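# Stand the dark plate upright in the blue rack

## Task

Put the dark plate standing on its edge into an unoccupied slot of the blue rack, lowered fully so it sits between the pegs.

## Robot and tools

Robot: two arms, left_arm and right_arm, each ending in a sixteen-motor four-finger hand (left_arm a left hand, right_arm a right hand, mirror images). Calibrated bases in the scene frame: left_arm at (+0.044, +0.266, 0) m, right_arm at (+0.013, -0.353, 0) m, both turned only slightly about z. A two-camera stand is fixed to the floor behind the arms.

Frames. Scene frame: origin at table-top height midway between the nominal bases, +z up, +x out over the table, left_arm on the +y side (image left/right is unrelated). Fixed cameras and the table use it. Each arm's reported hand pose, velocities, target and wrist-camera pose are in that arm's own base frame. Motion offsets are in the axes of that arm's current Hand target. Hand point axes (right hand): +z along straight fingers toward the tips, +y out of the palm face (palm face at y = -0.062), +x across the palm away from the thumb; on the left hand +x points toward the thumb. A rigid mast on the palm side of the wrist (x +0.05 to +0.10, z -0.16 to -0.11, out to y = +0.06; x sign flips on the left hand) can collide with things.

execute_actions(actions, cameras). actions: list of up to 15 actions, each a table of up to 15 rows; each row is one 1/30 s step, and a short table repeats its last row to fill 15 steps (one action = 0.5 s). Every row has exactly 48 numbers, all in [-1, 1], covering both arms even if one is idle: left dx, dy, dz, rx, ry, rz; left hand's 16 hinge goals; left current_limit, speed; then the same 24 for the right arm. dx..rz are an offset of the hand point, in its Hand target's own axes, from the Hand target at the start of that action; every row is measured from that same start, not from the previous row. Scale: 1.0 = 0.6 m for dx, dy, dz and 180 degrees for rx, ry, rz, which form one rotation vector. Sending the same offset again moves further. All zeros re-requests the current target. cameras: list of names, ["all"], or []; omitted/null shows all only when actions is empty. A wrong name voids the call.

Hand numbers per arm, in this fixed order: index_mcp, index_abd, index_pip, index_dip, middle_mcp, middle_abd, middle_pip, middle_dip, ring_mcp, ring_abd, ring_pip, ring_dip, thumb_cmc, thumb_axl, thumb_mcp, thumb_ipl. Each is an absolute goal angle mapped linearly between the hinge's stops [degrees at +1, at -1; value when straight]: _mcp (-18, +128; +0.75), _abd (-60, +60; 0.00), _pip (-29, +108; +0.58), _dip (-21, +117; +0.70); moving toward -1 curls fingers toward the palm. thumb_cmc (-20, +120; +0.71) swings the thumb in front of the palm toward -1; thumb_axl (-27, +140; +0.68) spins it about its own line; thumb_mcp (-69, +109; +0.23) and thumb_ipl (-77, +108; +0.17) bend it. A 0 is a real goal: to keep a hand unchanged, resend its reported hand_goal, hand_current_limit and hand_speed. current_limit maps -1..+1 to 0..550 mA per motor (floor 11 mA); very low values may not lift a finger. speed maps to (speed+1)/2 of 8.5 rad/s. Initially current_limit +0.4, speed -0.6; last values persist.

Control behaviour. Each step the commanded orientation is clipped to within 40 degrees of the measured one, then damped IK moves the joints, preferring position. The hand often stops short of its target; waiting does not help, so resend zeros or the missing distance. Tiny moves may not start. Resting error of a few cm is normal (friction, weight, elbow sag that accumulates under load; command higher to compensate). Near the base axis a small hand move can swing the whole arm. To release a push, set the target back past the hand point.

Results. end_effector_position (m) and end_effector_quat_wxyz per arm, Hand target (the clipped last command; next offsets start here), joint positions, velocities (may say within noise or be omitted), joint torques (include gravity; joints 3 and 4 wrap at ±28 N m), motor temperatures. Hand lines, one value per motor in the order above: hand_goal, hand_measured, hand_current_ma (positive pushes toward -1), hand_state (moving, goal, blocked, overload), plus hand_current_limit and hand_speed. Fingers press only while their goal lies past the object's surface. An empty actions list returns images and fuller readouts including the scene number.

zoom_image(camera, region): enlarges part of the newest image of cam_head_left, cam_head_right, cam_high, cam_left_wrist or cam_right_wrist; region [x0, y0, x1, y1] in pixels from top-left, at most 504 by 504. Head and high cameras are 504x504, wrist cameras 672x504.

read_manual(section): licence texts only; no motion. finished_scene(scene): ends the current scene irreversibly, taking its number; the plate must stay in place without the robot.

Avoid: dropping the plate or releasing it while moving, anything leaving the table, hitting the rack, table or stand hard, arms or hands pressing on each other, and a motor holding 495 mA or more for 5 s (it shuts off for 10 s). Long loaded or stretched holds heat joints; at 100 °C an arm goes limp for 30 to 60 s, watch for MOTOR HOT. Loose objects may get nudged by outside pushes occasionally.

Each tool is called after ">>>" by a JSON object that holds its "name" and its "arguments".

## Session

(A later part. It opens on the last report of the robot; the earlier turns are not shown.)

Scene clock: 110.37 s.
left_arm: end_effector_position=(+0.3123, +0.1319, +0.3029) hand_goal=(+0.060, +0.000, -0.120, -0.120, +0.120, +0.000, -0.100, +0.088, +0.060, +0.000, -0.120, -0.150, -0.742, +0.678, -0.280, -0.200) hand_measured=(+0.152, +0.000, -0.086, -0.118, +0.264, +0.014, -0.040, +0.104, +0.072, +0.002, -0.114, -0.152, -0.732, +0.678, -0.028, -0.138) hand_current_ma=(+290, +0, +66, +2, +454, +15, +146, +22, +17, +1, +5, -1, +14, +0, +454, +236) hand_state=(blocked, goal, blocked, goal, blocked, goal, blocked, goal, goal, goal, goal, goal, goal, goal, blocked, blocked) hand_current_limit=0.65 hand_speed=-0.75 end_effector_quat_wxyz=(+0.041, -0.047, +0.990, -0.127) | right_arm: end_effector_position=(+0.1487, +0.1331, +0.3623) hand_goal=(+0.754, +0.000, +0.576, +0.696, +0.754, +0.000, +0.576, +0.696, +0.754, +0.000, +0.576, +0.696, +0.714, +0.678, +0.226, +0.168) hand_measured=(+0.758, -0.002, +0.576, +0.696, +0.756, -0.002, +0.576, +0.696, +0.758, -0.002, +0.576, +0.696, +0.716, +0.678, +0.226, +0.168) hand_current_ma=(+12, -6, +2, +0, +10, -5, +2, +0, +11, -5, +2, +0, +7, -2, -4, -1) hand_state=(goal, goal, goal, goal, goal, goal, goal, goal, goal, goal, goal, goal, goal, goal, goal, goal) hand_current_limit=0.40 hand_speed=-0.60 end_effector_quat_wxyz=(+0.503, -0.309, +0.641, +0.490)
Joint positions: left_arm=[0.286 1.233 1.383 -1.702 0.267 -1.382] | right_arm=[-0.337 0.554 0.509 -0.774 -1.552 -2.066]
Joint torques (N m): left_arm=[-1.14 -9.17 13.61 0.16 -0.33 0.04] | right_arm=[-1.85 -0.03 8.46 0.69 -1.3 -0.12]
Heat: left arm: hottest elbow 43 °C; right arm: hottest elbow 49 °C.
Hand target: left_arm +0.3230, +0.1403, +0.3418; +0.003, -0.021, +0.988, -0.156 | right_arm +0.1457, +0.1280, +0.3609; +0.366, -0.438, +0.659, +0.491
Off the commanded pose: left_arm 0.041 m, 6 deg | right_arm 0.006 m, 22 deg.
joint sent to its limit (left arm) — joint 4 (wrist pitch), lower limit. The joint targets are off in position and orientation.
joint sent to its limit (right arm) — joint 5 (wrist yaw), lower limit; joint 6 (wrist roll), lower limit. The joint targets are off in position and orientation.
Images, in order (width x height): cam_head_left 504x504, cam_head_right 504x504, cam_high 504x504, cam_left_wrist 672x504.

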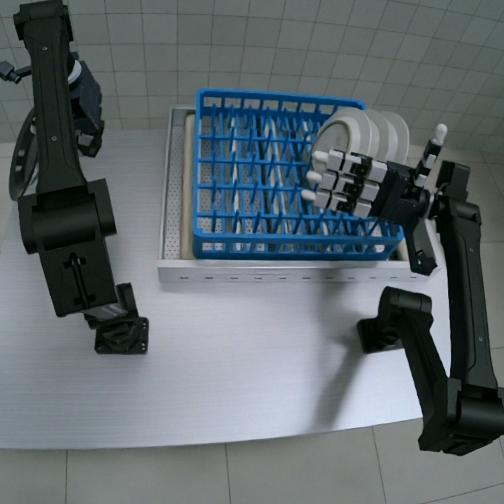

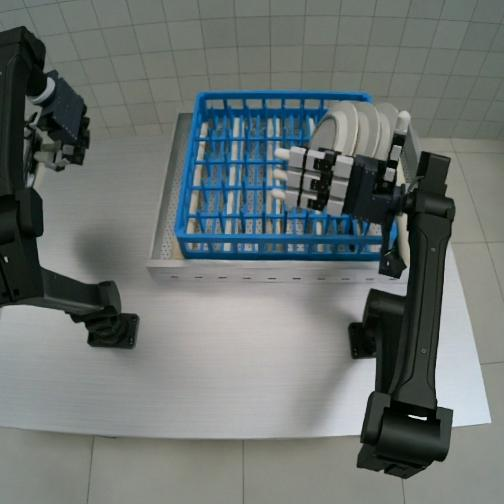

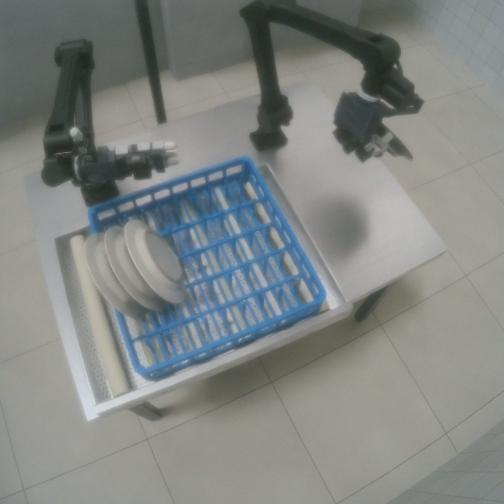

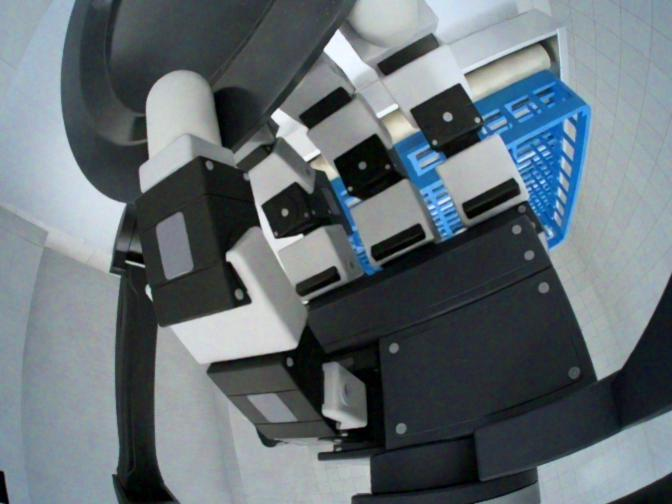

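>>> {"name": "execute_actions", "arguments": {"actions": [[[-0.133,-0.031,-0.095,0.08,0,0, 0.06,0,-0.12,-0.12,0.12,0,-0.1,0.087,0.06,0,-0.12,-0.15,-0.743,0.678,-0.281,-0.2,0.65,-0.75, 0,0,0,0,0,0, 0.754,0,0.576,0.696,0.754,0,0.576,0.696,0.754,0,0.576,0.696,0.714,0.678,0.226,0.168,0.4,-0.6]],[[-0.05,-0.04,-0.05,0.07,0,0, 0.06,0,-0.12,-0.12,0.12,0,-0.1,0.087,0.06,0,-0.12,-0.15,-0.743,0.678,-0.281,-0.2,0.65,-0.75, 0,0,0,0,0,0, 0.754,0,0.576,0.696,0.754,0,0.576,0.696,0.754,0,0.576,0.696,0.714,0.678,0.226,0.168,0.4,-0.6]]], "cameras": ["cam_head_left","cam_head_right","cam_high","cam_left_wrist"]}}

Scene clock: 112.67 s.
left_arm: end_effector_position=(+0.4237, +0.1328, +0.4079) hand_goal=(+0.060, +0.000, -0.120, -0.120, +0.120, +0.000, -0.100, +0.088, +0.060, +0.000, -0.120, -0.150, -0.742, +0.678, -0.280, -0.200) hand_measured=(+0.134, +0.010, -0.092, -0.118, +0.202, +0.008, -0.060, +0.104, +0.066, +0.002, -0.114, -0.152, -0.730, +0.684, -0.056, -0.136) hand_current_ma=(+218, +11, +50, +1, +249, +8, +84, +22, +7, +1, +5, -1, +17, +9, +454, +247) hand_state=(blocked, goal, blocked, goal, blocked, goal, blocked, goal, goal, goal, goal, goal, goal, goal, blocked, blocked) hand_current_limit=0.65 hand_speed=-0.75 end_effector_quat_wxyz=(+0.205, -0.106, +0.925, -0.303) | right_arm: end_effector_position=(+0.1487, +0.1331, +0.3623) hand_goal=(+0.754, +0.000, +0.576, +0.696, +0.754, +0.000, +0.576, +0.696, +0.754, +0.000, +0.576, +0.696, +0.714, +0.678, +0.226, +0.168) hand_measured=(+0.758, -0.002, +0.576, +0.696, +0.756, -0.002, +0.576, +0.696, +0.758, -0.002, +0.576, +0.696, +0.716, +0.678, +0.226, +0.168) hand_current_ma=(+12, -6, +2, +0, +10, -5, +2, +0, +11, -5, +2, +0, +7, -2, -4, -1) hand_state=(goal, goal, goal, goal, goal, goal, goal, goal, goal, goal, goal, goal, goal, goal, goal, goal) hand_current_limit=0.40 hand_speed=-0.60 end_effector_quat_wxyz=(+0.503, -0.309, +0.641, +0.490)
Joint positions: left_arm=[0.411 1.43 1.833 -1.708 0.709 -1.486] | right_arm=[-0.337 0.554 0.509 -0.774 -1.552 -2.066]
Joint torques (N m): left_arm=[-0.91 -9.99 13.56 0.75 0.65 0.02] | right_arm=[-2.49 0.44 8.66 0.58 -1.27 -0.12]
Heat: left arm: hottest elbow 44 °C; right arm: hottest elbow 48 °C.
Hand target: left_arm +0.4330, +0.1406, +0.4398; +0.008, -0.020, +0.924, -0.382 | right_arm +0.1457, +0.1280, +0.3609; +0.366, -0.438, +0.659, +0.491
Off the commanded pose: left_arm 0.034 m, 26 deg | right_arm 0.006 m, 22 deg.
joint sent to its limit (left arm) — joint 4 (wrist pitch), lower limit. The joint targets are off in position and orientation.
joint sent to its limit (right arm) — joint 5 (wrist yaw), lower limit; joint 6 (wrist roll), lower limit. The joint targets are off in position and orientation.
Images, in order (width x height): cam_head_left 504x504, cam_head_right 504x504, cam_high 504x504, cam_left_wrist 672x504.

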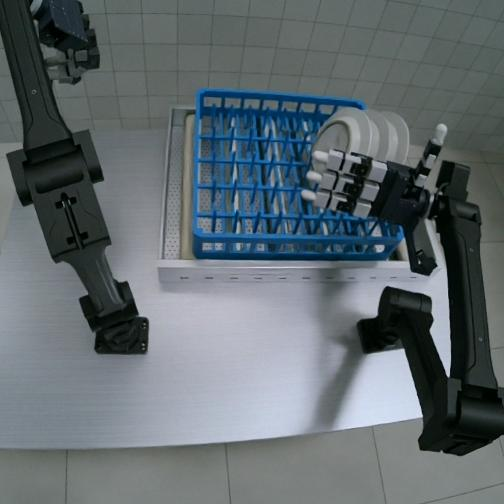

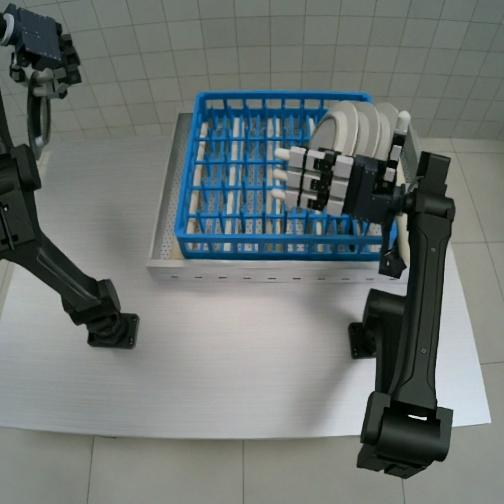

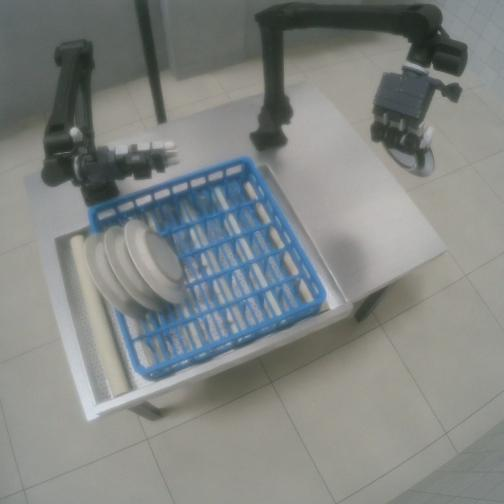

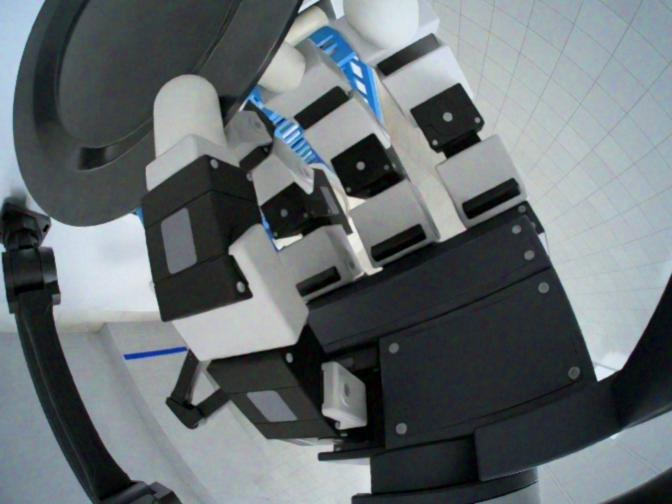

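>>> {"name": "execute_actions", "arguments": {"actions": [[[0,-0.07,0.07,0,0,0, 0.02,0,-0.12,-0.12,0.1,0,-0.12,0.06,0.06,0,-0.12,-0.15,-0.743,0.678,-0.3,-0.2,0.68,-0.75, 0,0,0,0,0,0, 0.754,0,0.576,0.696,0.754,0,0.576,0.696,0.754,0,0.576,0.696,0.714,0.678,0.226,0.168,0.4,-0.6]],[[0,-0.07,0.07,0,0,0, 0.02,0,-0.12,-0.12,0.1,0,-0.12,0.06,0.06,0,-0.12,-0.15,-0.743,0.678,-0.3,-0.2,0.68,-0.75, 0,0,0,0,0,0, 0.754,0,0.576,0.696,0.754,0,0.576,0.696,0.754,0,0.576,0.696,0.714,0.678,0.226,0.168,0.4,-0.6]]], "cameras": ["cam_head_left","cam_high","cam_left_wrist"]}}

Scene clock: 115.87 s.
left_arm: end_effector_position=(+0.4277, +0.0194, +0.4090) hand_goal=(+0.020, +0.000, -0.120, -0.120, +0.100, +0.000, -0.120, +0.060, +0.060, +0.000, -0.120, -0.150, -0.742, +0.678, -0.300, -0.200) hand_measured=(+0.112, +0.012, -0.088, -0.116, +0.178, +0.002, -0.070, +0.068, +0.062, +0.002, -0.114, -0.152, -0.722, +0.692, -0.052, -0.126) hand_current_ma=(+293, +11, +61, +2, +235, +1, +111, +9, +2, +1, +5, -1, +34, +23, +462, +304) hand_state=(blocked, goal, blocked, goal, blocked, goal, blocked, goal, goal, goal, goal, goal, blocked, goal, blocked, blocked) hand_current_limit=0.68 hand_speed=-0.75 end_effector_quat_wxyz=(+0.137, -0.088, +0.918, -0.361) | right_arm: end_effector_position=(+0.1487, +0.1331, +0.3623) hand_goal=(+0.754, +0.000, +0.576, +0.696, +0.754, +0.000, +0.576, +0.696, +0.754, +0.000, +0.576, +0.696, +0.714, +0.678, +0.226, +0.168) hand_measured=(+0.758, -0.002, +0.576, +0.696, +0.756, -0.002, +0.576, +0.696, +0.758, -0.002, +0.576, +0.696, +0.716, +0.678, +0.226, +0.168) hand_current_ma=(+12, -6, +2, +0, +10, -5, +2, +0, +11, -5, +2, +0, +7, -2, -4, -1) hand_state=(goal, goal, goal, goal, goal, goal, goal, goal, goal, goal, goal, goal, goal, goal, goal, goal) hand_current_limit=0.40 hand_speed=-0.60 end_effector_quat_wxyz=(+0.503, -0.309, +0.641, +0.490)
Joint positions: left_arm=[0.186 1.43 1.833 -1.708 0.756 -1.682] | right_arm=[-0.337 0.554 0.509 -0.774 -1.552 -2.066]
Joint torques (N m): left_arm=[-1.55 -9.99 13.59 0.66 0.58 -0.09] | right_arm=[-2.73 0.38 8.69 0.62 -1.26 -0.17]
Heat: left arm: hottest elbow 45 °C; right arm: hottest elbow 48 °C.
Hand target: left_arm +0.4381, +0.0220, +0.4396; +0.008, -0.020, +0.924, -0.382 | right_arm +0.1457, +0.1280, +0.3609; +0.366, -0.438, +0.659, +0.491
Off the commanded pose: left_arm 0.032 m, 17 deg | right_arm 0.006 m, 22 deg.
joint sent to its limit (left arm) — joint 4 (wrist pitch), lower limit. The joint targets are off in position and orientation.
joint sent to its limit (right arm) — joint 5 (wrist yaw), lower limit; joint 6 (wrist roll), lower limit. The joint targets are off in position and orientation.
Images, in order (width x height): cam_head_left 504x504, cam_high 504x504, cam_left_wrist 672x504.

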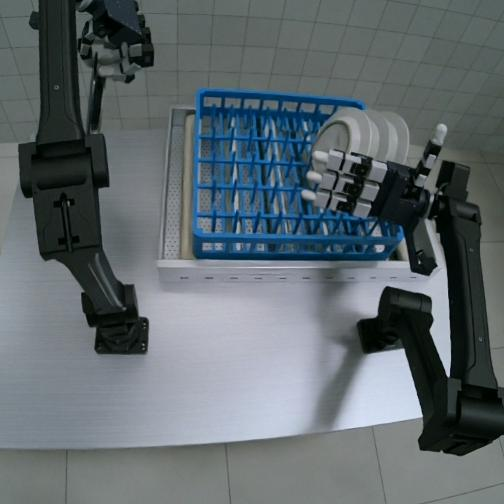

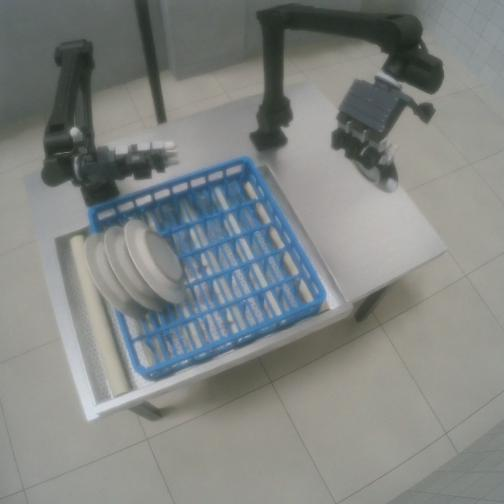

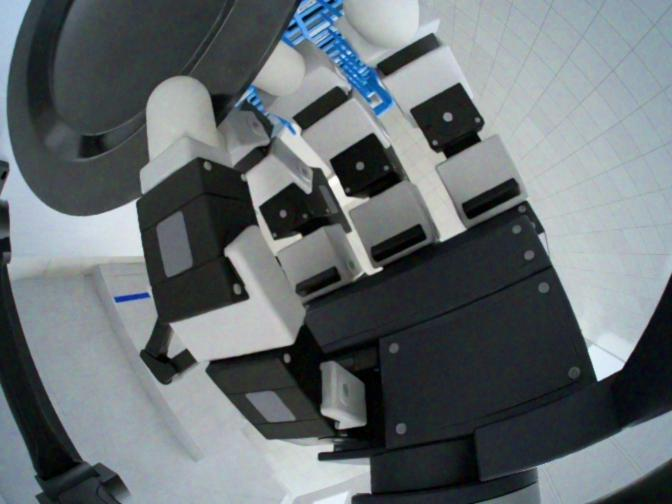

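>>> {"name": "zoom_image", "arguments": {"camera": "cam_head_left", "region": [150, 70, 440, 290]}}

>>> {"name": "zoom_image", "arguments": {"camera": "cam_high", "region": [80, 140, 350, 380]}}

Scaled by 1.738 from the camera's 504x504 image, which has a finer 720x720 frame.

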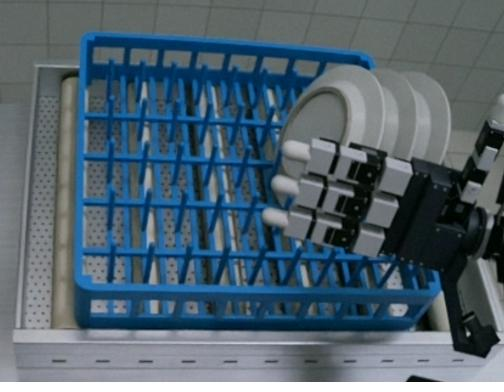

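Scaled by 1.867 from the camera's 504x504 image, which has a finer 720x720 frame.

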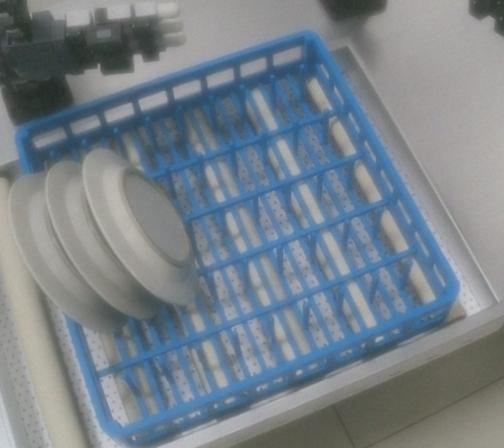

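>>> {"name": "execute_actions", "arguments": {"actions": [[[0,-0.08,0.08,0,0,0, 0.02,0,-0.12,-0.12,0.1,0,-0.12,0.06,0.06,0,-0.12,-0.15,-0.743,0.678,-0.3,-0.2,0.68,-0.75, 0,0,0,0,0,0, 0.754,0,0.576,0.696,0.754,0,0.576,0.696,0.754,0,0.576,0.696,0.714,0.678,0.226,0.168,0.4,-0.6]],[[0,-0.08,0.08,0,0,0, 0.02,0,-0.12,-0.12,0.1,0,-0.12,0.06,0.06,0,-0.12,-0.15,-0.743,0.678,-0.3,-0.2,0.68,-0.75, 0,0,0,0,0,0, 0.754,0,0.576,0.696,0.754,0,0.576,0.696,0.754,0,0.576,0.696,0.714,0.678,0.226,0.168,0.4,-0.6]]], "cameras": ["cam_head_left","cam_head_right","cam_high","cam_left_wrist"]}}

Scene clock: 118.70 s.
left_arm: end_effector_position=(+0.4370, -0.1135, +0.4229) hand_goal=(+0.020, +0.000, -0.120, -0.120, +0.100, +0.000, -0.120, +0.060, +0.060, +0.000, -0.120, -0.150, -0.742, +0.678, -0.300, -0.200) hand_measured=(+0.030, +0.006, -0.112, -0.120, +0.122, -0.004, -0.112, +0.062, +0.062, +0.002, -0.114, -0.152, -0.744, +0.678, -0.236, -0.184) hand_current_ma=(+14, +4, +9, +0, +37, -2, +9, +1, +1, +1, +5, -1, -1, +0, +234, +34) hand_state=(goal, goal, goal, goal, blocked, goal, goal, goal, goal, goal, goal, goal, goal, goal, blocked, goal) hand_current_limit=0.68 hand_speed=-0.75 end_effector_quat_wxyz=(+0.060, -0.046, +0.918, -0.388) | right_arm: end_effector_position=(+0.1487, +0.1331, +0.3623) hand_goal=(+0.754, +0.000, +0.576, +0.696, +0.754, +0.000, +0.576, +0.696, +0.754, +0.000, +0.576, +0.696, +0.714, +0.678, +0.226, +0.168) hand_measured=(+0.758, -0.002, +0.576, +0.696, +0.756, -0.002, +0.576, +0.696, +0.758, -0.002, +0.576, +0.696, +0.716, +0.678, +0.226, +0.168) hand_current_ma=(+12, -6, +2, +0, +10, -5, +2, +0, +11, -5, +2, +0, +7, -2, -4, -1) hand_state=(goal, goal, goal, goal, goal, goal, goal, goal, goal, goal, goal, goal, goal, goal, goal, goal) hand_current_limit=0.40 hand_speed=-0.60 end_effector_quat_wxyz=(+0.503, -0.309, +0.641, +0.490)
Joint positions: left_arm=[-0.105 1.526 1.97 -1.708 0.759 -1.9] | right_arm=[-0.337 0.554 0.509 -0.774 -1.552 -2.066]
Joint torques (N m): left_arm=[-1.55 -11.11 11.11 0.72 0.51 -0.16] | right_arm=[-2.32 -0.03 8.66 0.4 -1.26 -0.13]
Heat: left arm: hottest elbow 45 °C; right arm: hottest elbow 48 °C.
Hand target: left_arm +0.4439, -0.1137, +0.4394; +0.008, -0.020, +0.924, -0.382 | right_arm +0.1457, +0.1280, +0.3609; +0.366, -0.438, +0.659, +0.491
Off the commanded pose: left_arm 0.018 m, 7 deg | right_arm 0.006 m, 22 deg.
joint sent to its limit (left arm) — joint 4 (wrist pitch), lower limit. The joint targets are off in position and orientation.
joint sent to its limit (right arm) — joint 5 (wrist yaw), lower limit; joint 6 (wrist roll), lower limit. The joint targets are off in position and orientation.
Images, in order (width x height): cam_head_left 504x504, cam_head_right 504x504, cam_high 504x504, cam_left_wrist 672x504.

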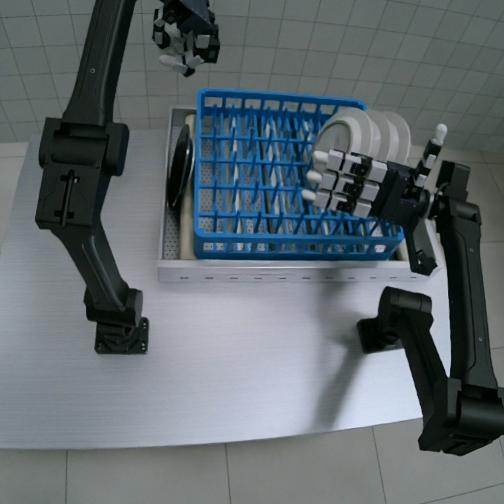

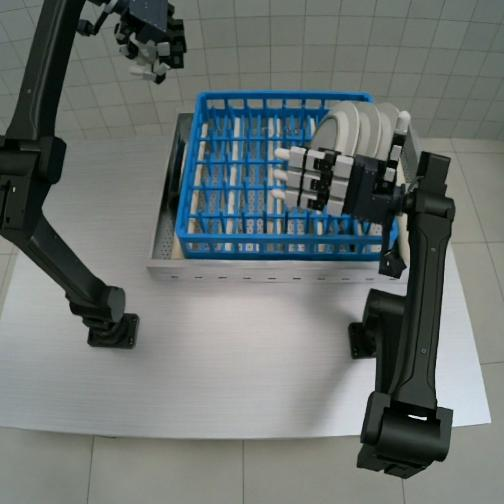

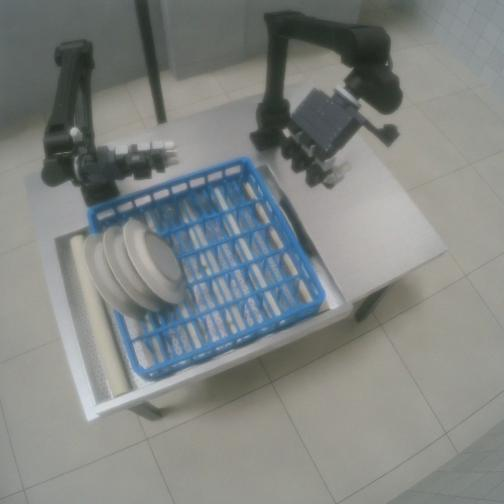

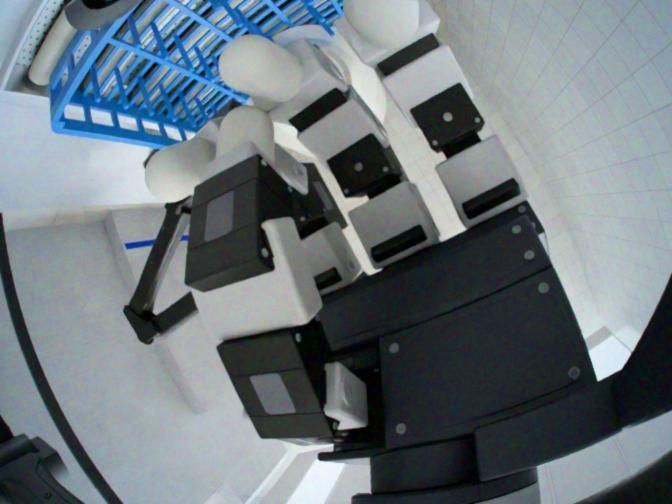

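>>> {"name": "zoom_image", "arguments": {"camera": "cam_head_left", "region": [140, 90, 290, 280]}}

>>> {"name": "zoom_image", "arguments": {"camera": "cam_high", "region": [200, 130, 380, 330]}}

>>> {"name": "zoom_image", "arguments": {"camera": "cam_head_right", "region": [120, 90, 270, 280]}}

Scaled by 2.653 from the camera's 504x504 image, which has a finer 720x720 frame.

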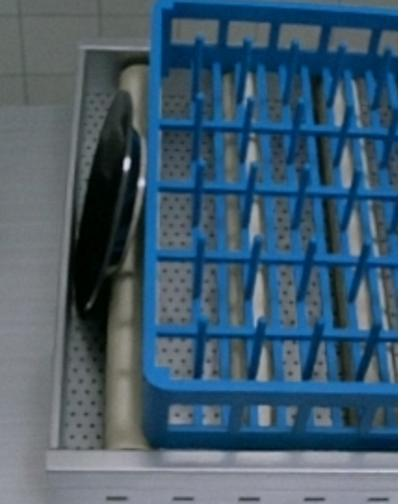

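Scaled by 2.520 from the camera's 504x504 image, which has a finer 720x720 frame.

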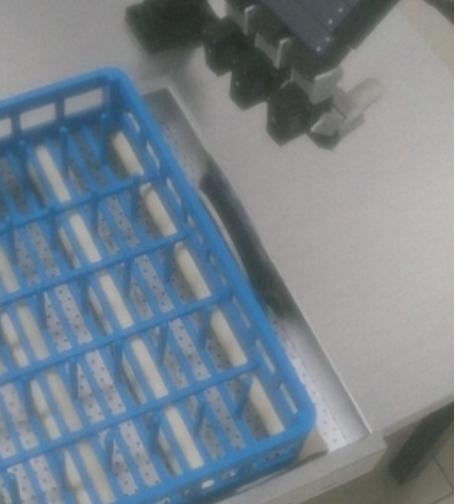

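Scaled by 2.653 from the camera's 504x504 image, which has a finer 720x720 frame.

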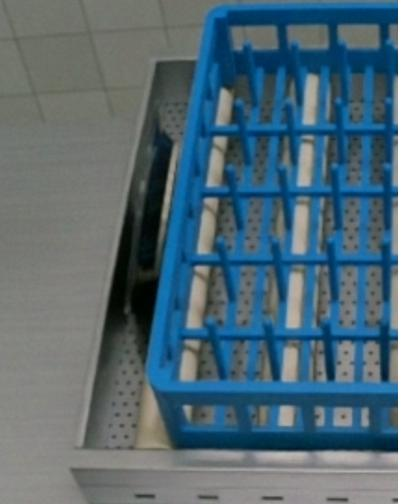

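>>> {"name": "execute_actions", "arguments": {"actions": [[[0.05,0,0,-0.12,0,0, 0.616,0,0.431,0.551,0.616,0,0.431,0.551,0.616,0,0.431,0.551,-0.571,0.678,0.226,0.168,0.5,-0.5, 0,0,0,0,0,0, 0.754,0,0.576,0.696,0.754,0,0.576,0.696,0.754,0,0.576,0.696,0.714,0.678,0.226,0.168,0.4,-0.6]],[[0.05,0,0,-0.12,0,0, 0.616,0,0.431,0.551,0.616,0,0.431,0.551,0.616,0,0.431,0.551,-0.571,0.678,0.226,0.168,0.5,-0.5, 0,0,0,0,0,0, 0.754,0,0.576,0.696,0.754,0,0.576,0.696,0.754,0,0.576,0.696,0.714,0.678,0.226,0.168,0.4,-0.6]]], "cameras": ["cam_head_left","cam_head_right","cam_high","cam_left_wrist"]}}

Scene clock: 122.37 s.
left_arm: end_effector_position=(+0.3884, -0.1187, +0.4402) hand_goal=(+0.616, +0.000, +0.432, +0.552, +0.616, +0.000, +0.432, +0.552, +0.616, +0.000, +0.432, +0.552, -0.570, +0.678, +0.226, +0.168) hand_measured=(+0.614, +0.002, +0.430, +0.550, +0.614, -0.002, +0.430, +0.550, +0.614, +0.002, +0.430, +0.550, -0.568, +0.676, +0.218, +0.164) hand_current_ma=(-2, +2, -1, -2, -2, -1, -1, -2, -1, +1, -1, -2, +0, -2, -14, -5) hand_state=(goal, goal, goal, goal, goal, goal, goal, goal, goal, goal, goal, goal, goal, goal, goal, goal) hand_current_limit=0.50 hand_speed=-0.50 end_effector_quat_wxyz=(+0.158, -0.009, +0.985, -0.067) | right_arm: end_effector_position=(+0.1487, +0.1331, +0.3623) hand_goal=(+0.754, +0.000, +0.576, +0.696, +0.754, +0.000, +0.576, +0.696, +0.754, +0.000, +0.576, +0.696, +0.714, +0.678, +0.226, +0.168) hand_measured=(+0.758, -0.002, +0.576, +0.696, +0.756, -0.002, +0.576, +0.696, +0.758, -0.002, +0.576, +0.696, +0.716, +0.678, +0.226, +0.168) hand_current_ma=(+12, -6, +2, +0, +10, -5, +2, +0, +11, -5, +2, +0, +7, -2, -4, -1) hand_state=(goal, goal, goal, goal, goal, goal, goal, goal, goal, goal, goal, goal, goal, goal, goal, goal) hand_current_limit=0.40 hand_speed=-0.60 end_effector_quat_wxyz=(+0.503, -0.309, +0.641, +0.490)
Joint positions: left_arm=[-0.467 1.427 1.908 -1.708 -0.025 -2.052] | right_arm=[-0.337 0.554 0.509 -0.774 -1.552 -2.066]
Joint torques (N m): left_arm=[-1.79 -10.81 6.69 0.83 -0.38 -0.13] | right_arm=[-2.2 -0.15 8.76 0.57 -1.27 -0.17]
Motor temperatures (°C): left_arm=[31 38 46 30 35 32] | right_arm=[35 31 48 30 32 31]
Heat: left arm: hottest elbow 46 °C; right arm: hottest elbow 48 °C.
Hand target: left_arm +0.3840, -0.1163, +0.4394; +0.000, -0.022, +1.000, -0.015 | right_arm +0.1457, +0.1280, +0.3609; +0.366, -0.438, +0.659, +0.491
Off the commanded pose: left_arm 0.005 m, 19 deg | right_arm 0.006 m, 22 deg.
joint sent to its limit (left arm) — joint 4 (wrist pitch), lower limit. The joint targets are off in orientation, not in position.
joint sent to its limit (right arm) — joint 5 (wrist yaw), lower limit; joint 6 (wrist roll), lower limit. The joint targets are off in position and orientation.
Images, in order (width x height): cam_head_left 504x504, cam_head_right 504x504, cam_high 504x504, cam_left_wrist 672x504.

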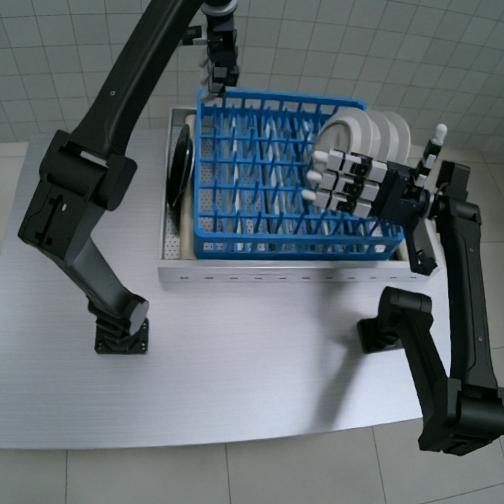

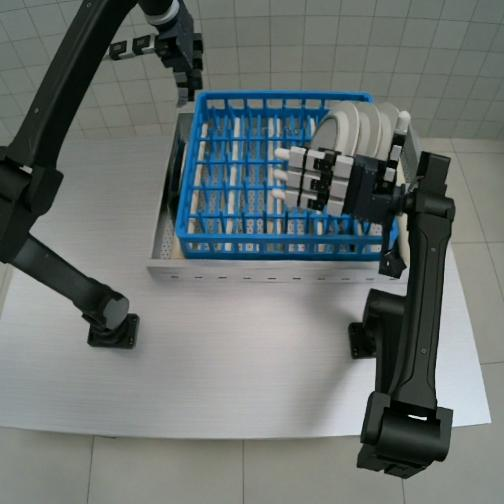

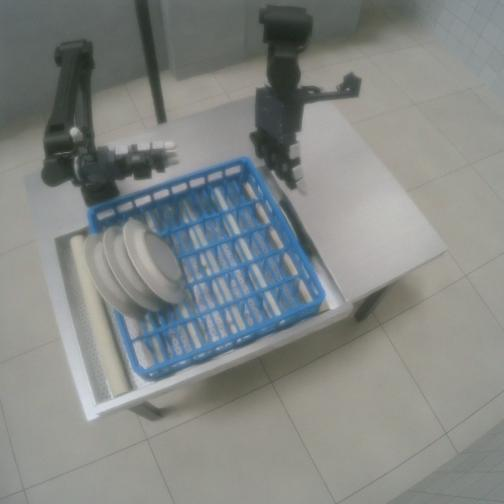

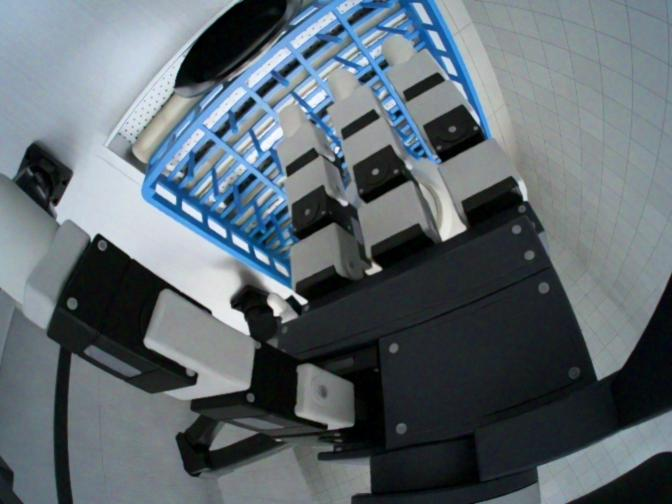

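>>> {"name": "zoom_image", "arguments": {"camera": "cam_left_wrist", "region": [80, 0, 500, 300]}}

>>> {"name": "zoom_image", "arguments": {"camera": "cam_high", "region": [230, 130, 360, 280]}}

Scaled by 1.200 from the camera's 672x504 image, which has a finer 960x720 frame.

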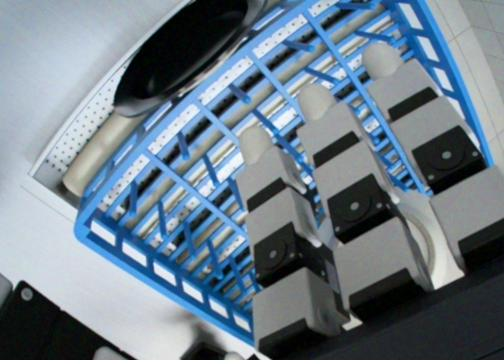

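Scaled by 3.360 from the camera's 504x504 image, which has a finer 720x720 frame.

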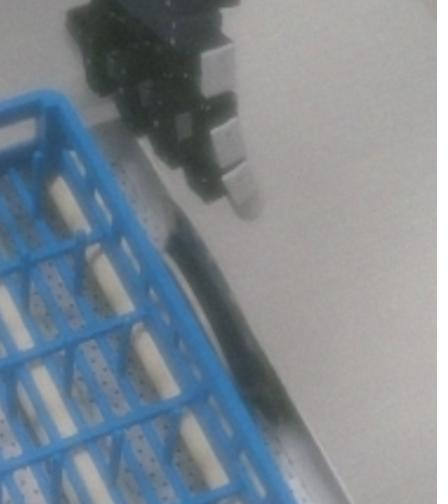

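>>> {"name": "execute_actions", "arguments": {"actions": [[[0.05,0.083,0.1,0,0,0.2, 0.616,0,0.431,0.551,0.616,0,0.431,0.551,0.616,0,0.431,0.551,-0.571,0.678,0.226,0.168,0.5,-0.5, 0,0,0,0,0,0, 0.754,0,0.576,0.696,0.754,0,0.576,0.696,0.754,0,0.576,0.696,0.714,0.678,0.226,0.168,0.4,-0.6]],[[0,0,0,0,0,0.2, 0.616,0,0.431,0.551,0.616,0,0.431,0.551,0.616,0,0.431,0.551,-0.571,0.678,0.226,0.168,0.5,-0.5, 0,0,0,0,0,0, 0.754,0,0.576,0.696,0.754,0,0.576,0.696,0.754,0,0.576,0.696,0.714,0.678,0.226,0.168,0.4,-0.6]],[[0,0,0,0,0,0.2, 0.616,0,0.431,0.551,0.616,0,0.431,0.551,0.616,0,0.431,0.551,-0.571,0.678,0.226,0.168,0.5,-0.5, 0,0,0,0,0,0, 0.754,0,0.576,0.696,0.754,0,0.576,0.696,0.754,0,0.576,0.696,0.714,0.678,0.226,0.168,0.4,-0.6]],[[0,0,0,0,0,0.2, 0.616,0,0.431,0.551,0.616,0,0.431,0.551,0.616,0,0.431,0.551,-0.571,0.678,0.226,0.168,0.5,-0.5, 0,0,0,0,0,0, 0.754,0,0.576,0.696,0.754,0,0.576,0.696,0.754,0,0.576,0.696,0.714,0.678,0.226,0.168,0.4,-0.6]],[[0,0,0,0,0,0.2, 0.616,0,0.431,0.551,0.616,0,0.431,0.551,0.616,0,0.431,0.551,-0.571,0.678,0.226,0.168,0.5,-0.5, 0,0,0,0,0,0, 0.754,0,0.576,0.696,0.754,0,0.576,0.696,0.754,0,0.576,0.696,0.714,0.678,0.226,0.168,0.4,-0.6]]], "cameras": ["cam_head_left","cam_head_right","cam_high","cam_left_wrist"]}}

Scene clock: 128.90 s.
left_arm: end_effector_position=(+0.3397, -0.0712, +0.3587) hand_goal=(+0.616, +0.000, +0.432, +0.552, +0.616, +0.000, +0.432, +0.552, +0.616, +0.000, +0.432, +0.552, -0.570, +0.678, +0.226, +0.168) hand_measured=(+0.618, +0.002, +0.430, +0.550, +0.618, +0.000, +0.430, +0.550, +0.618, +0.000, +0.430, +0.550, -0.570, +0.676, +0.218, +0.164) hand_current_ma=(+1, +1, -1, -2, +1, +0, -1, -2, +1, +0, -1, -2, +0, -2, -11, -5) hand_state=(goal, goal, goal, goal, goal, goal, goal, goal, goal, goal, goal, goal, goal, goal, goal, goal) hand_current_limit=0.50 hand_speed=-0.50 end_effector_quat_wxyz=(+0.026, +0.997, +0.030, +0.062) | right_arm: end_effector_position=(+0.1487, +0.1331, +0.3623) hand_goal=(+0.754, +0.000, +0.576, +0.696, +0.754, +0.000, +0.576, +0.696, +0.754, +0.000, +0.576, +0.696, +0.714, +0.678, +0.226, +0.168) hand_measured=(+0.758, -0.002, +0.576, +0.696, +0.756, -0.002, +0.576, +0.696, +0.758, -0.002, +0.576, +0.696, +0.716, +0.678, +0.226, +0.168) hand_current_ma=(+12, -6, +2, +0, +10, -5, +2, +0, +11, -5, +2, +0, +7, -2, -4, -1) hand_state=(goal, goal, goal, goal, goal, goal, goal, goal, goal, goal, goal, goal, goal, goal, goal, goal) hand_current_limit=0.40 hand_speed=-0.60 end_effector_quat_wxyz=(+0.503, -0.309, +0.641, +0.490)
Joint positions: left_arm=[0.072 1.107 1.364 -1.706 0.057 1.579] | right_arm=[-0.337 0.554 0.509 -0.774 -1.552 -2.066]
Joint torques (N m): left_arm=[-1.03 -4.6 11.93 0.49 0.38 -0.01] | right_arm=[-1.85 0.09 8.64 0.66 -1.29 -0.15]
Heat: left arm: hottest elbow 45 °C; right arm: hottest elbow 47 °C.
Hand target: left_arm +0.3518, -0.0697, +0.3781; +0.015, +1.000, +0.021, +0.000 | right_arm +0.1457, +0.1280, +0.3609; +0.366, -0.438, +0.659, +0.491
Off the commanded pose: left_arm 0.023 m, 7 deg | right_arm 0.006 m, 22 deg.
joint sent to its limit (left arm) — joint 4 (wrist pitch), lower limit. The joint targets are off in position and orientation.
joint sent to its limit (right arm) — joint 5 (wrist yaw), lower limit; joint 6 (wrist roll), lower limit. The joint targets are off in position and orientation.
Images, in order (width x height): cam_head_left 504x504, cam_head_right 504x504, cam_high 504x504, cam_left_wrist 672x504.

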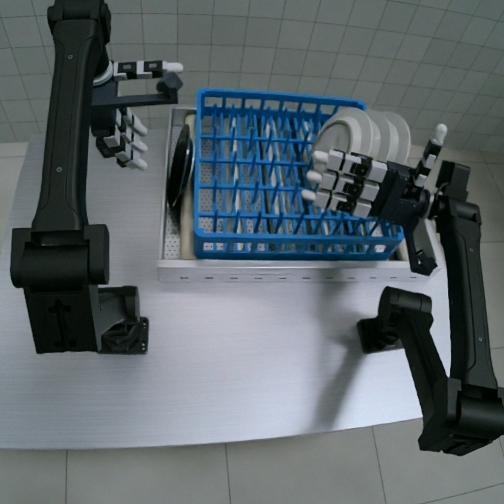

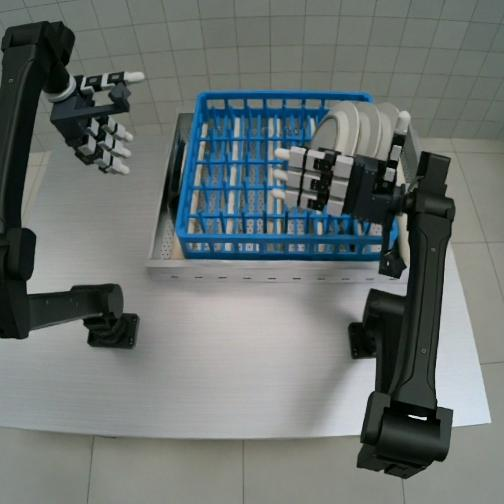

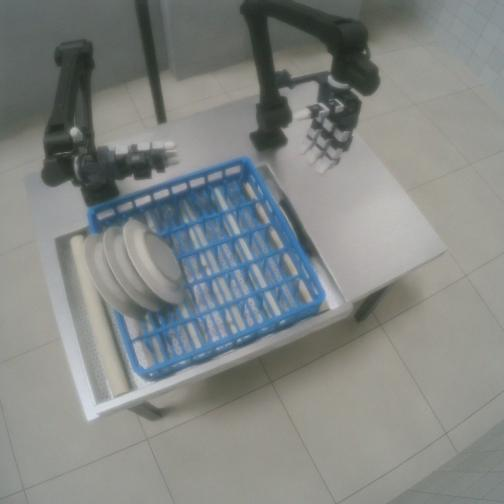

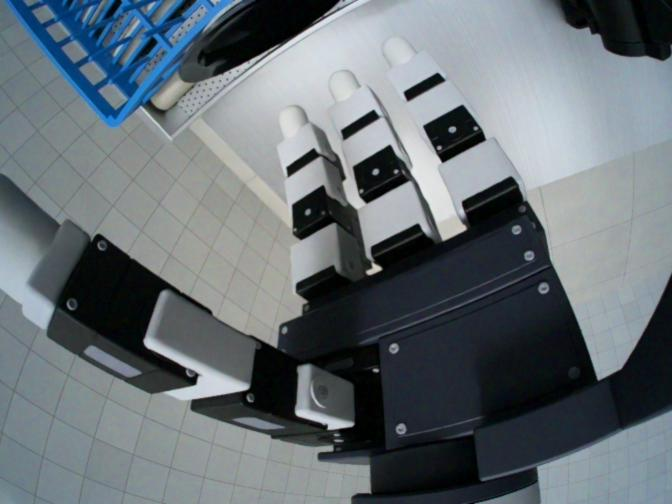

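>>> {"name": "zoom_image", "arguments": {"camera": "cam_left_wrist", "region": [100, 0, 400, 150]}}

Scaled by 1.680 from the camera's 672x504 image, which has a finer 960x720 frame.

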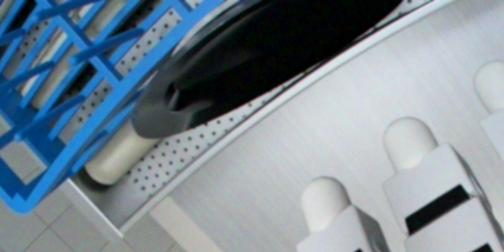

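>>> {"name": "execute_actions", "arguments": {"actions": [[[0.054,0.086,0.03,0.08,0,0, 1,0,0.139,-0.609,1,0,0.139,-0.609,1,0,0.139,-0.609,-0.743,0.678,0.226,0.168,0.5,-0.5, 0,0,0,0,0,0, 0.754,0,0.576,0.696,0.754,0,0.576,0.696,0.754,0,0.576,0.696,0.714,0.678,0.226,0.168,0.4,-0.6]],[[0.06,0.105,0.0075,0.076,0,0, 1,0,0.139,-0.609,1,0,0.139,-0.609,1,0,0.139,-0.609,-0.743,0.678,0.226,0.168,0.5,-0.5, 0,0,0,0,0,0, 0.754,0,0.576,0.696,0.754,0,0.576,0.696,0.754,0,0.576,0.696,0.714,0.678,0.226,0.168,0.4,-0.6]]], "cameras": ["cam_head_left","cam_head_right","cam_high","cam_left_wrist"]}}

Scene clock: 132.83 s.
left_arm: end_effector_position=(+0.4099, -0.1790, +0.3225) hand_goal=(+1.000, +0.000, +0.140, -0.608, +1.000, +0.000, +0.140, -0.608, +1.000, +0.000, +0.140, -0.608, -0.742, +0.678, +0.226, +0.168) hand_measured=(+0.994, +0.002, +0.142, -0.604, +0.994, +0.000, +0.142, -0.604, +0.996, +0.000, +0.142, -0.604, -0.742, +0.676, +0.218, +0.164) hand_current_ma=(-6, +1, +2, +3, -5, +0, +1, +3, -5, +0, +1, +3, +0, -2, -11, -5) hand_state=(goal, goal, goal, goal, goal, goal, goal, goal, goal, goal, goal, goal, goal, goal, goal, goal) hand_current_limit=0.50 hand_speed=-0.50 end_effector_quat_wxyz=(-0.167, +0.982, -0.021, +0.088) | right_arm: end_effector_position=(+0.1487, +0.1331, +0.3623) hand_goal=(+0.754, +0.000, +0.576, +0.696, +0.754, +0.000, +0.576, +0.696, +0.754, +0.000, +0.576, +0.696, +0.714, +0.678, +0.226, +0.168) hand_measured=(+0.758, -0.002, +0.576, +0.696, +0.756, -0.002, +0.576, +0.696, +0.758, -0.002, +0.576, +0.696, +0.716, +0.678, +0.226, +0.168) hand_current_ma=(+12, -6, +2, +0, +10, -5, +2, +0, +11, -5, +2, +0, +7, -2, -4, -1) hand_state=(goal, goal, goal, goal, goal, goal, goal, goal, goal, goal, goal, goal, goal, goal, goal, goal) hand_current_limit=0.40 hand_speed=-0.60 end_effector_quat_wxyz=(+0.503, -0.309, +0.641, +0.490)
Joint positions: left_arm=[-0.404 1.362 1.538 -1.706 -0.377 1.217] | right_arm=[-0.337 0.554 0.509 -0.774 -1.552 -2.066]
Joint torques (N m): left_arm=[-1.03 -8.82 11.95 0.29 -0.57 -0.2] | right_arm=[-1.96 0.32 8.66 0.5 -1.29 -0.15]
Heat: left arm: hottest elbow 46 °C; right arm: hottest elbow 47 °C.
Hand target: left_arm +0.4250, -0.1792, +0.3433; -0.228, +0.973, +0.021, -0.006 | right_arm +0.1457, +0.1280, +0.3609; +0.366, -0.438, +0.659, +0.491
Off the commanded pose: left_arm 0.026 m, 14 deg | right_arm 0.006 m, 22 deg.
joint sent to its limit (left arm) — joint 4 (wrist pitch), lower limit. The joint targets are off in orientation, not in position.
joint sent to its limit (right arm) — joint 5 (wrist yaw), lower limit; joint 6 (wrist roll), lower limit. The joint targets are off in position and orientation.
Images, in order (width x height): cam_head_left 504x504, cam_head_right 504x504, cam_high 504x504, cam_left_wrist 672x504.

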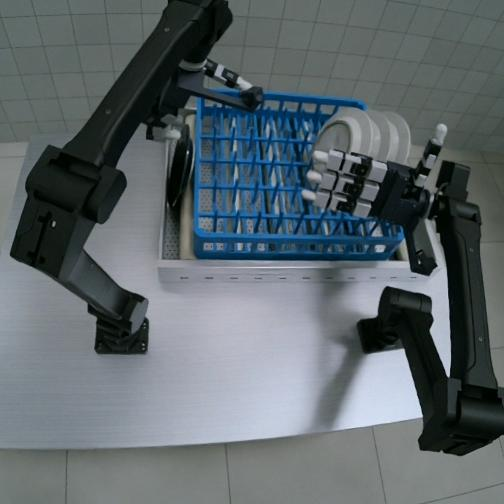

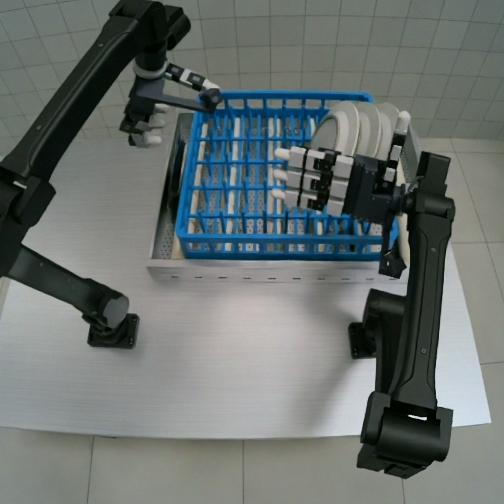

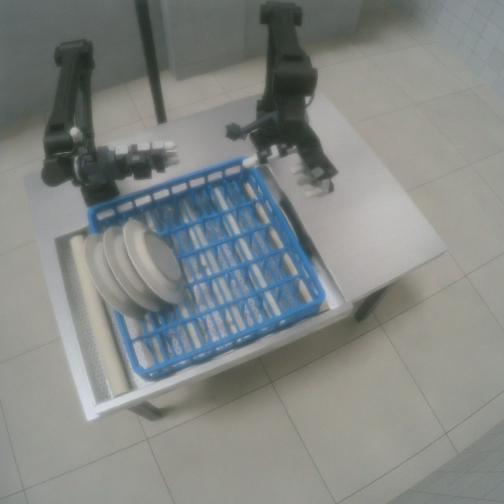

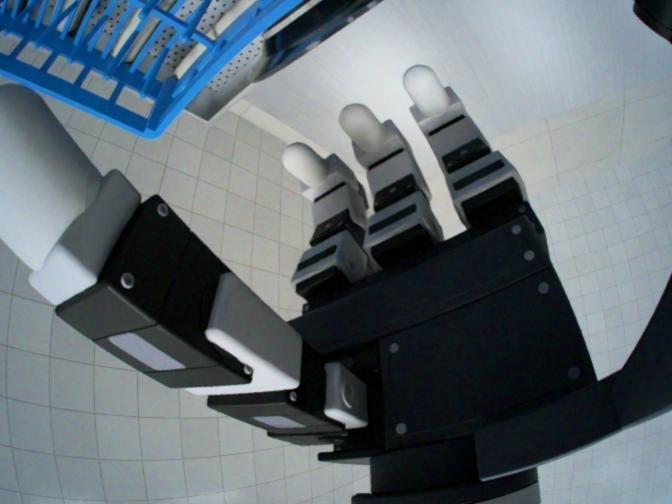

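>>> {"name": "execute_actions", "arguments": {"actions": []}}

Scene clock: 134.60 s.
left_arm: end_effector_position=(+0.4099, -0.1790, +0.3225) hand_goal=(+1.000, +0.000, +0.140, -0.608, +1.000, +0.000, +0.140, -0.608, +1.000, +0.000, +0.140, -0.608, -0.742, +0.678, +0.226, +0.168) hand_measured=(+0.994, +0.002, +0.142, -0.604, +0.994, +0.000, +0.142, -0.604, +0.996, +0.000, +0.142, -0.604, -0.742, +0.676, +0.218, +0.164) hand_current_ma=(-6, +1, +2, +3, -5, +0, +1, +3, -5, +0, +1, +3, +0, -2, -11, -5) hand_state=(goal, goal, goal, goal, goal, goal, goal, goal, goal, goal, goal, goal, goal, goal, goal, goal) hand_current_limit=0.50 hand_speed=-0.50 end_effector_quat_wxyz=(-0.167, +0.982, -0.021, +0.088) | right_arm: end_effector_position=(+0.1487, +0.1331, +0.3623) hand_goal=(+0.754, +0.000, +0.576, +0.696, +0.754, +0.000, +0.576, +0.696, +0.754, +0.000, +0.576, +0.696, +0.714, +0.678, +0.226, +0.168) hand_measured=(+0.758, -0.002, +0.576, +0.696, +0.756, -0.002, +0.576, +0.696, +0.758, -0.002, +0.576, +0.696, +0.716, +0.678, +0.226, +0.168) hand_current_ma=(+12, -6, +2, +0, +10, -5, +2, +0, +11, -5, +2, +0, +7, -2, -4, -1) hand_state=(goal, goal, goal, goal, goal, goal, goal, goal, goal, goal, goal, goal, goal, goal, goal, goal) hand_current_limit=0.40 hand_speed=-0.60 end_effector_quat_wxyz=(+0.503, -0.309, +0.641, +0.490)
Joint positions: left_arm=[-0.404 1.362 1.538 -1.706 -0.377 1.217] | right_arm=[-0.337 0.554 0.509 -0.774 -1.552 -2.066]
Joint velocities: within noise
Joint torques (N m): left_arm=[-0.91 -8.94 11.93 0.31 -0.58 -0.2] | right_arm=[-2.26 -0.79 8.73 0.49 -1.24 -0.17]
Motor temperatures (°C): left_arm=[31 38 47 30 34 32] | right_arm=[35 31 47 30 32 31]
Heat: left arm: hottest elbow 47 °C; right arm: hottest elbow 47 °C.
Hand target: left_arm +0.4250, -0.1792, +0.3433; -0.228, +0.973, +0.021, -0.006 | right_arm +0.1457, +0.1280, +0.3609; +0.366, -0.438, +0.659, +0.491
Off the commanded pose: left_arm 0.026 m, 14 deg | right_arm 0.006 m, 22 deg.

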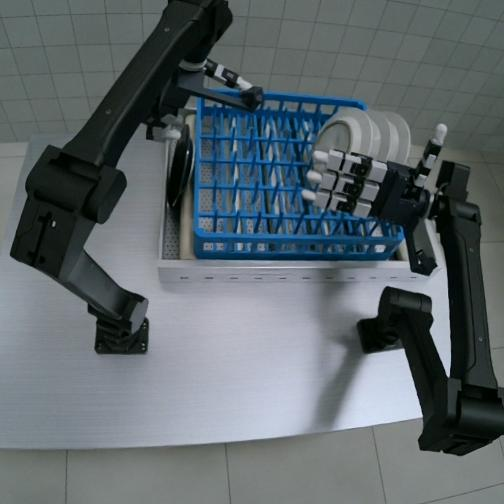

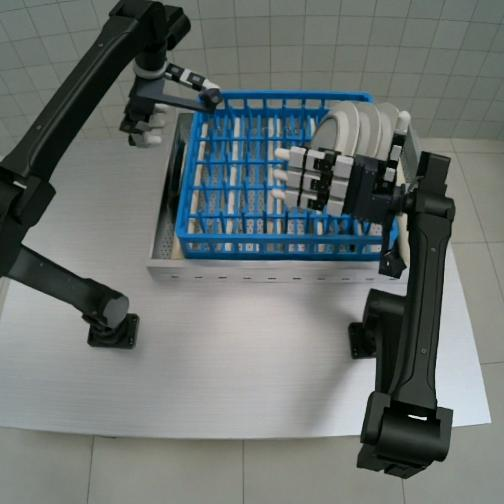

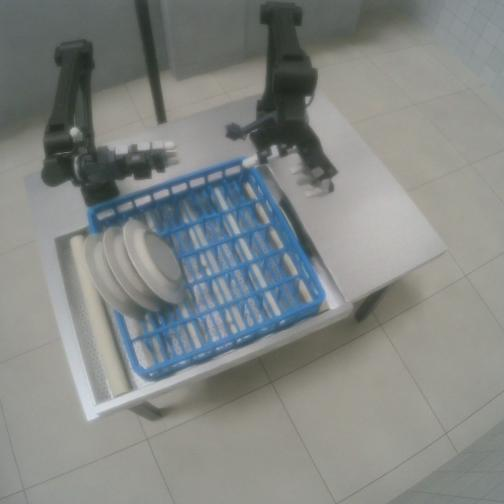

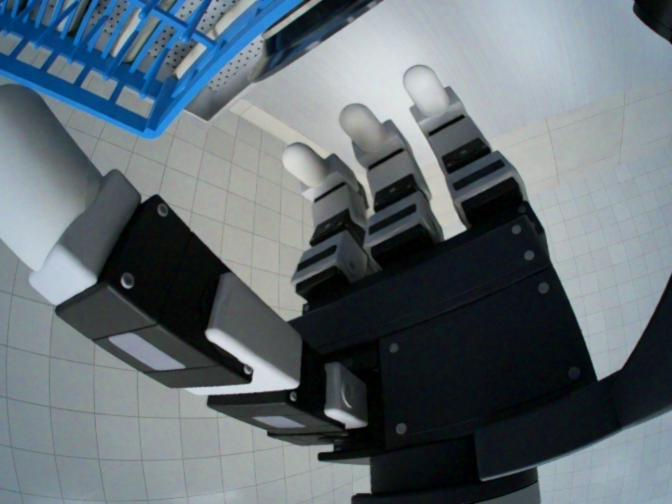

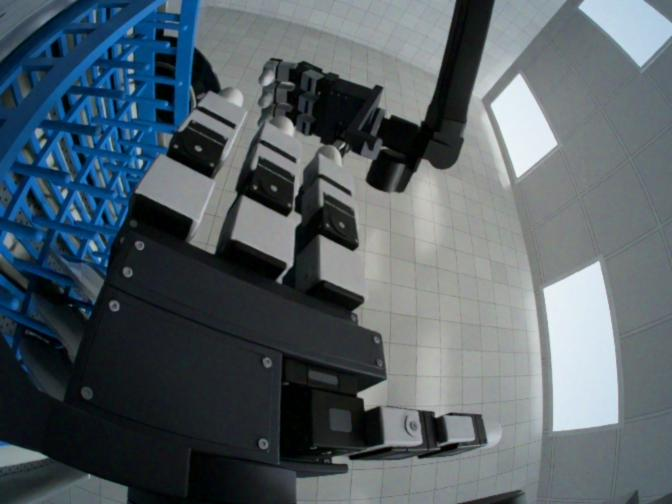

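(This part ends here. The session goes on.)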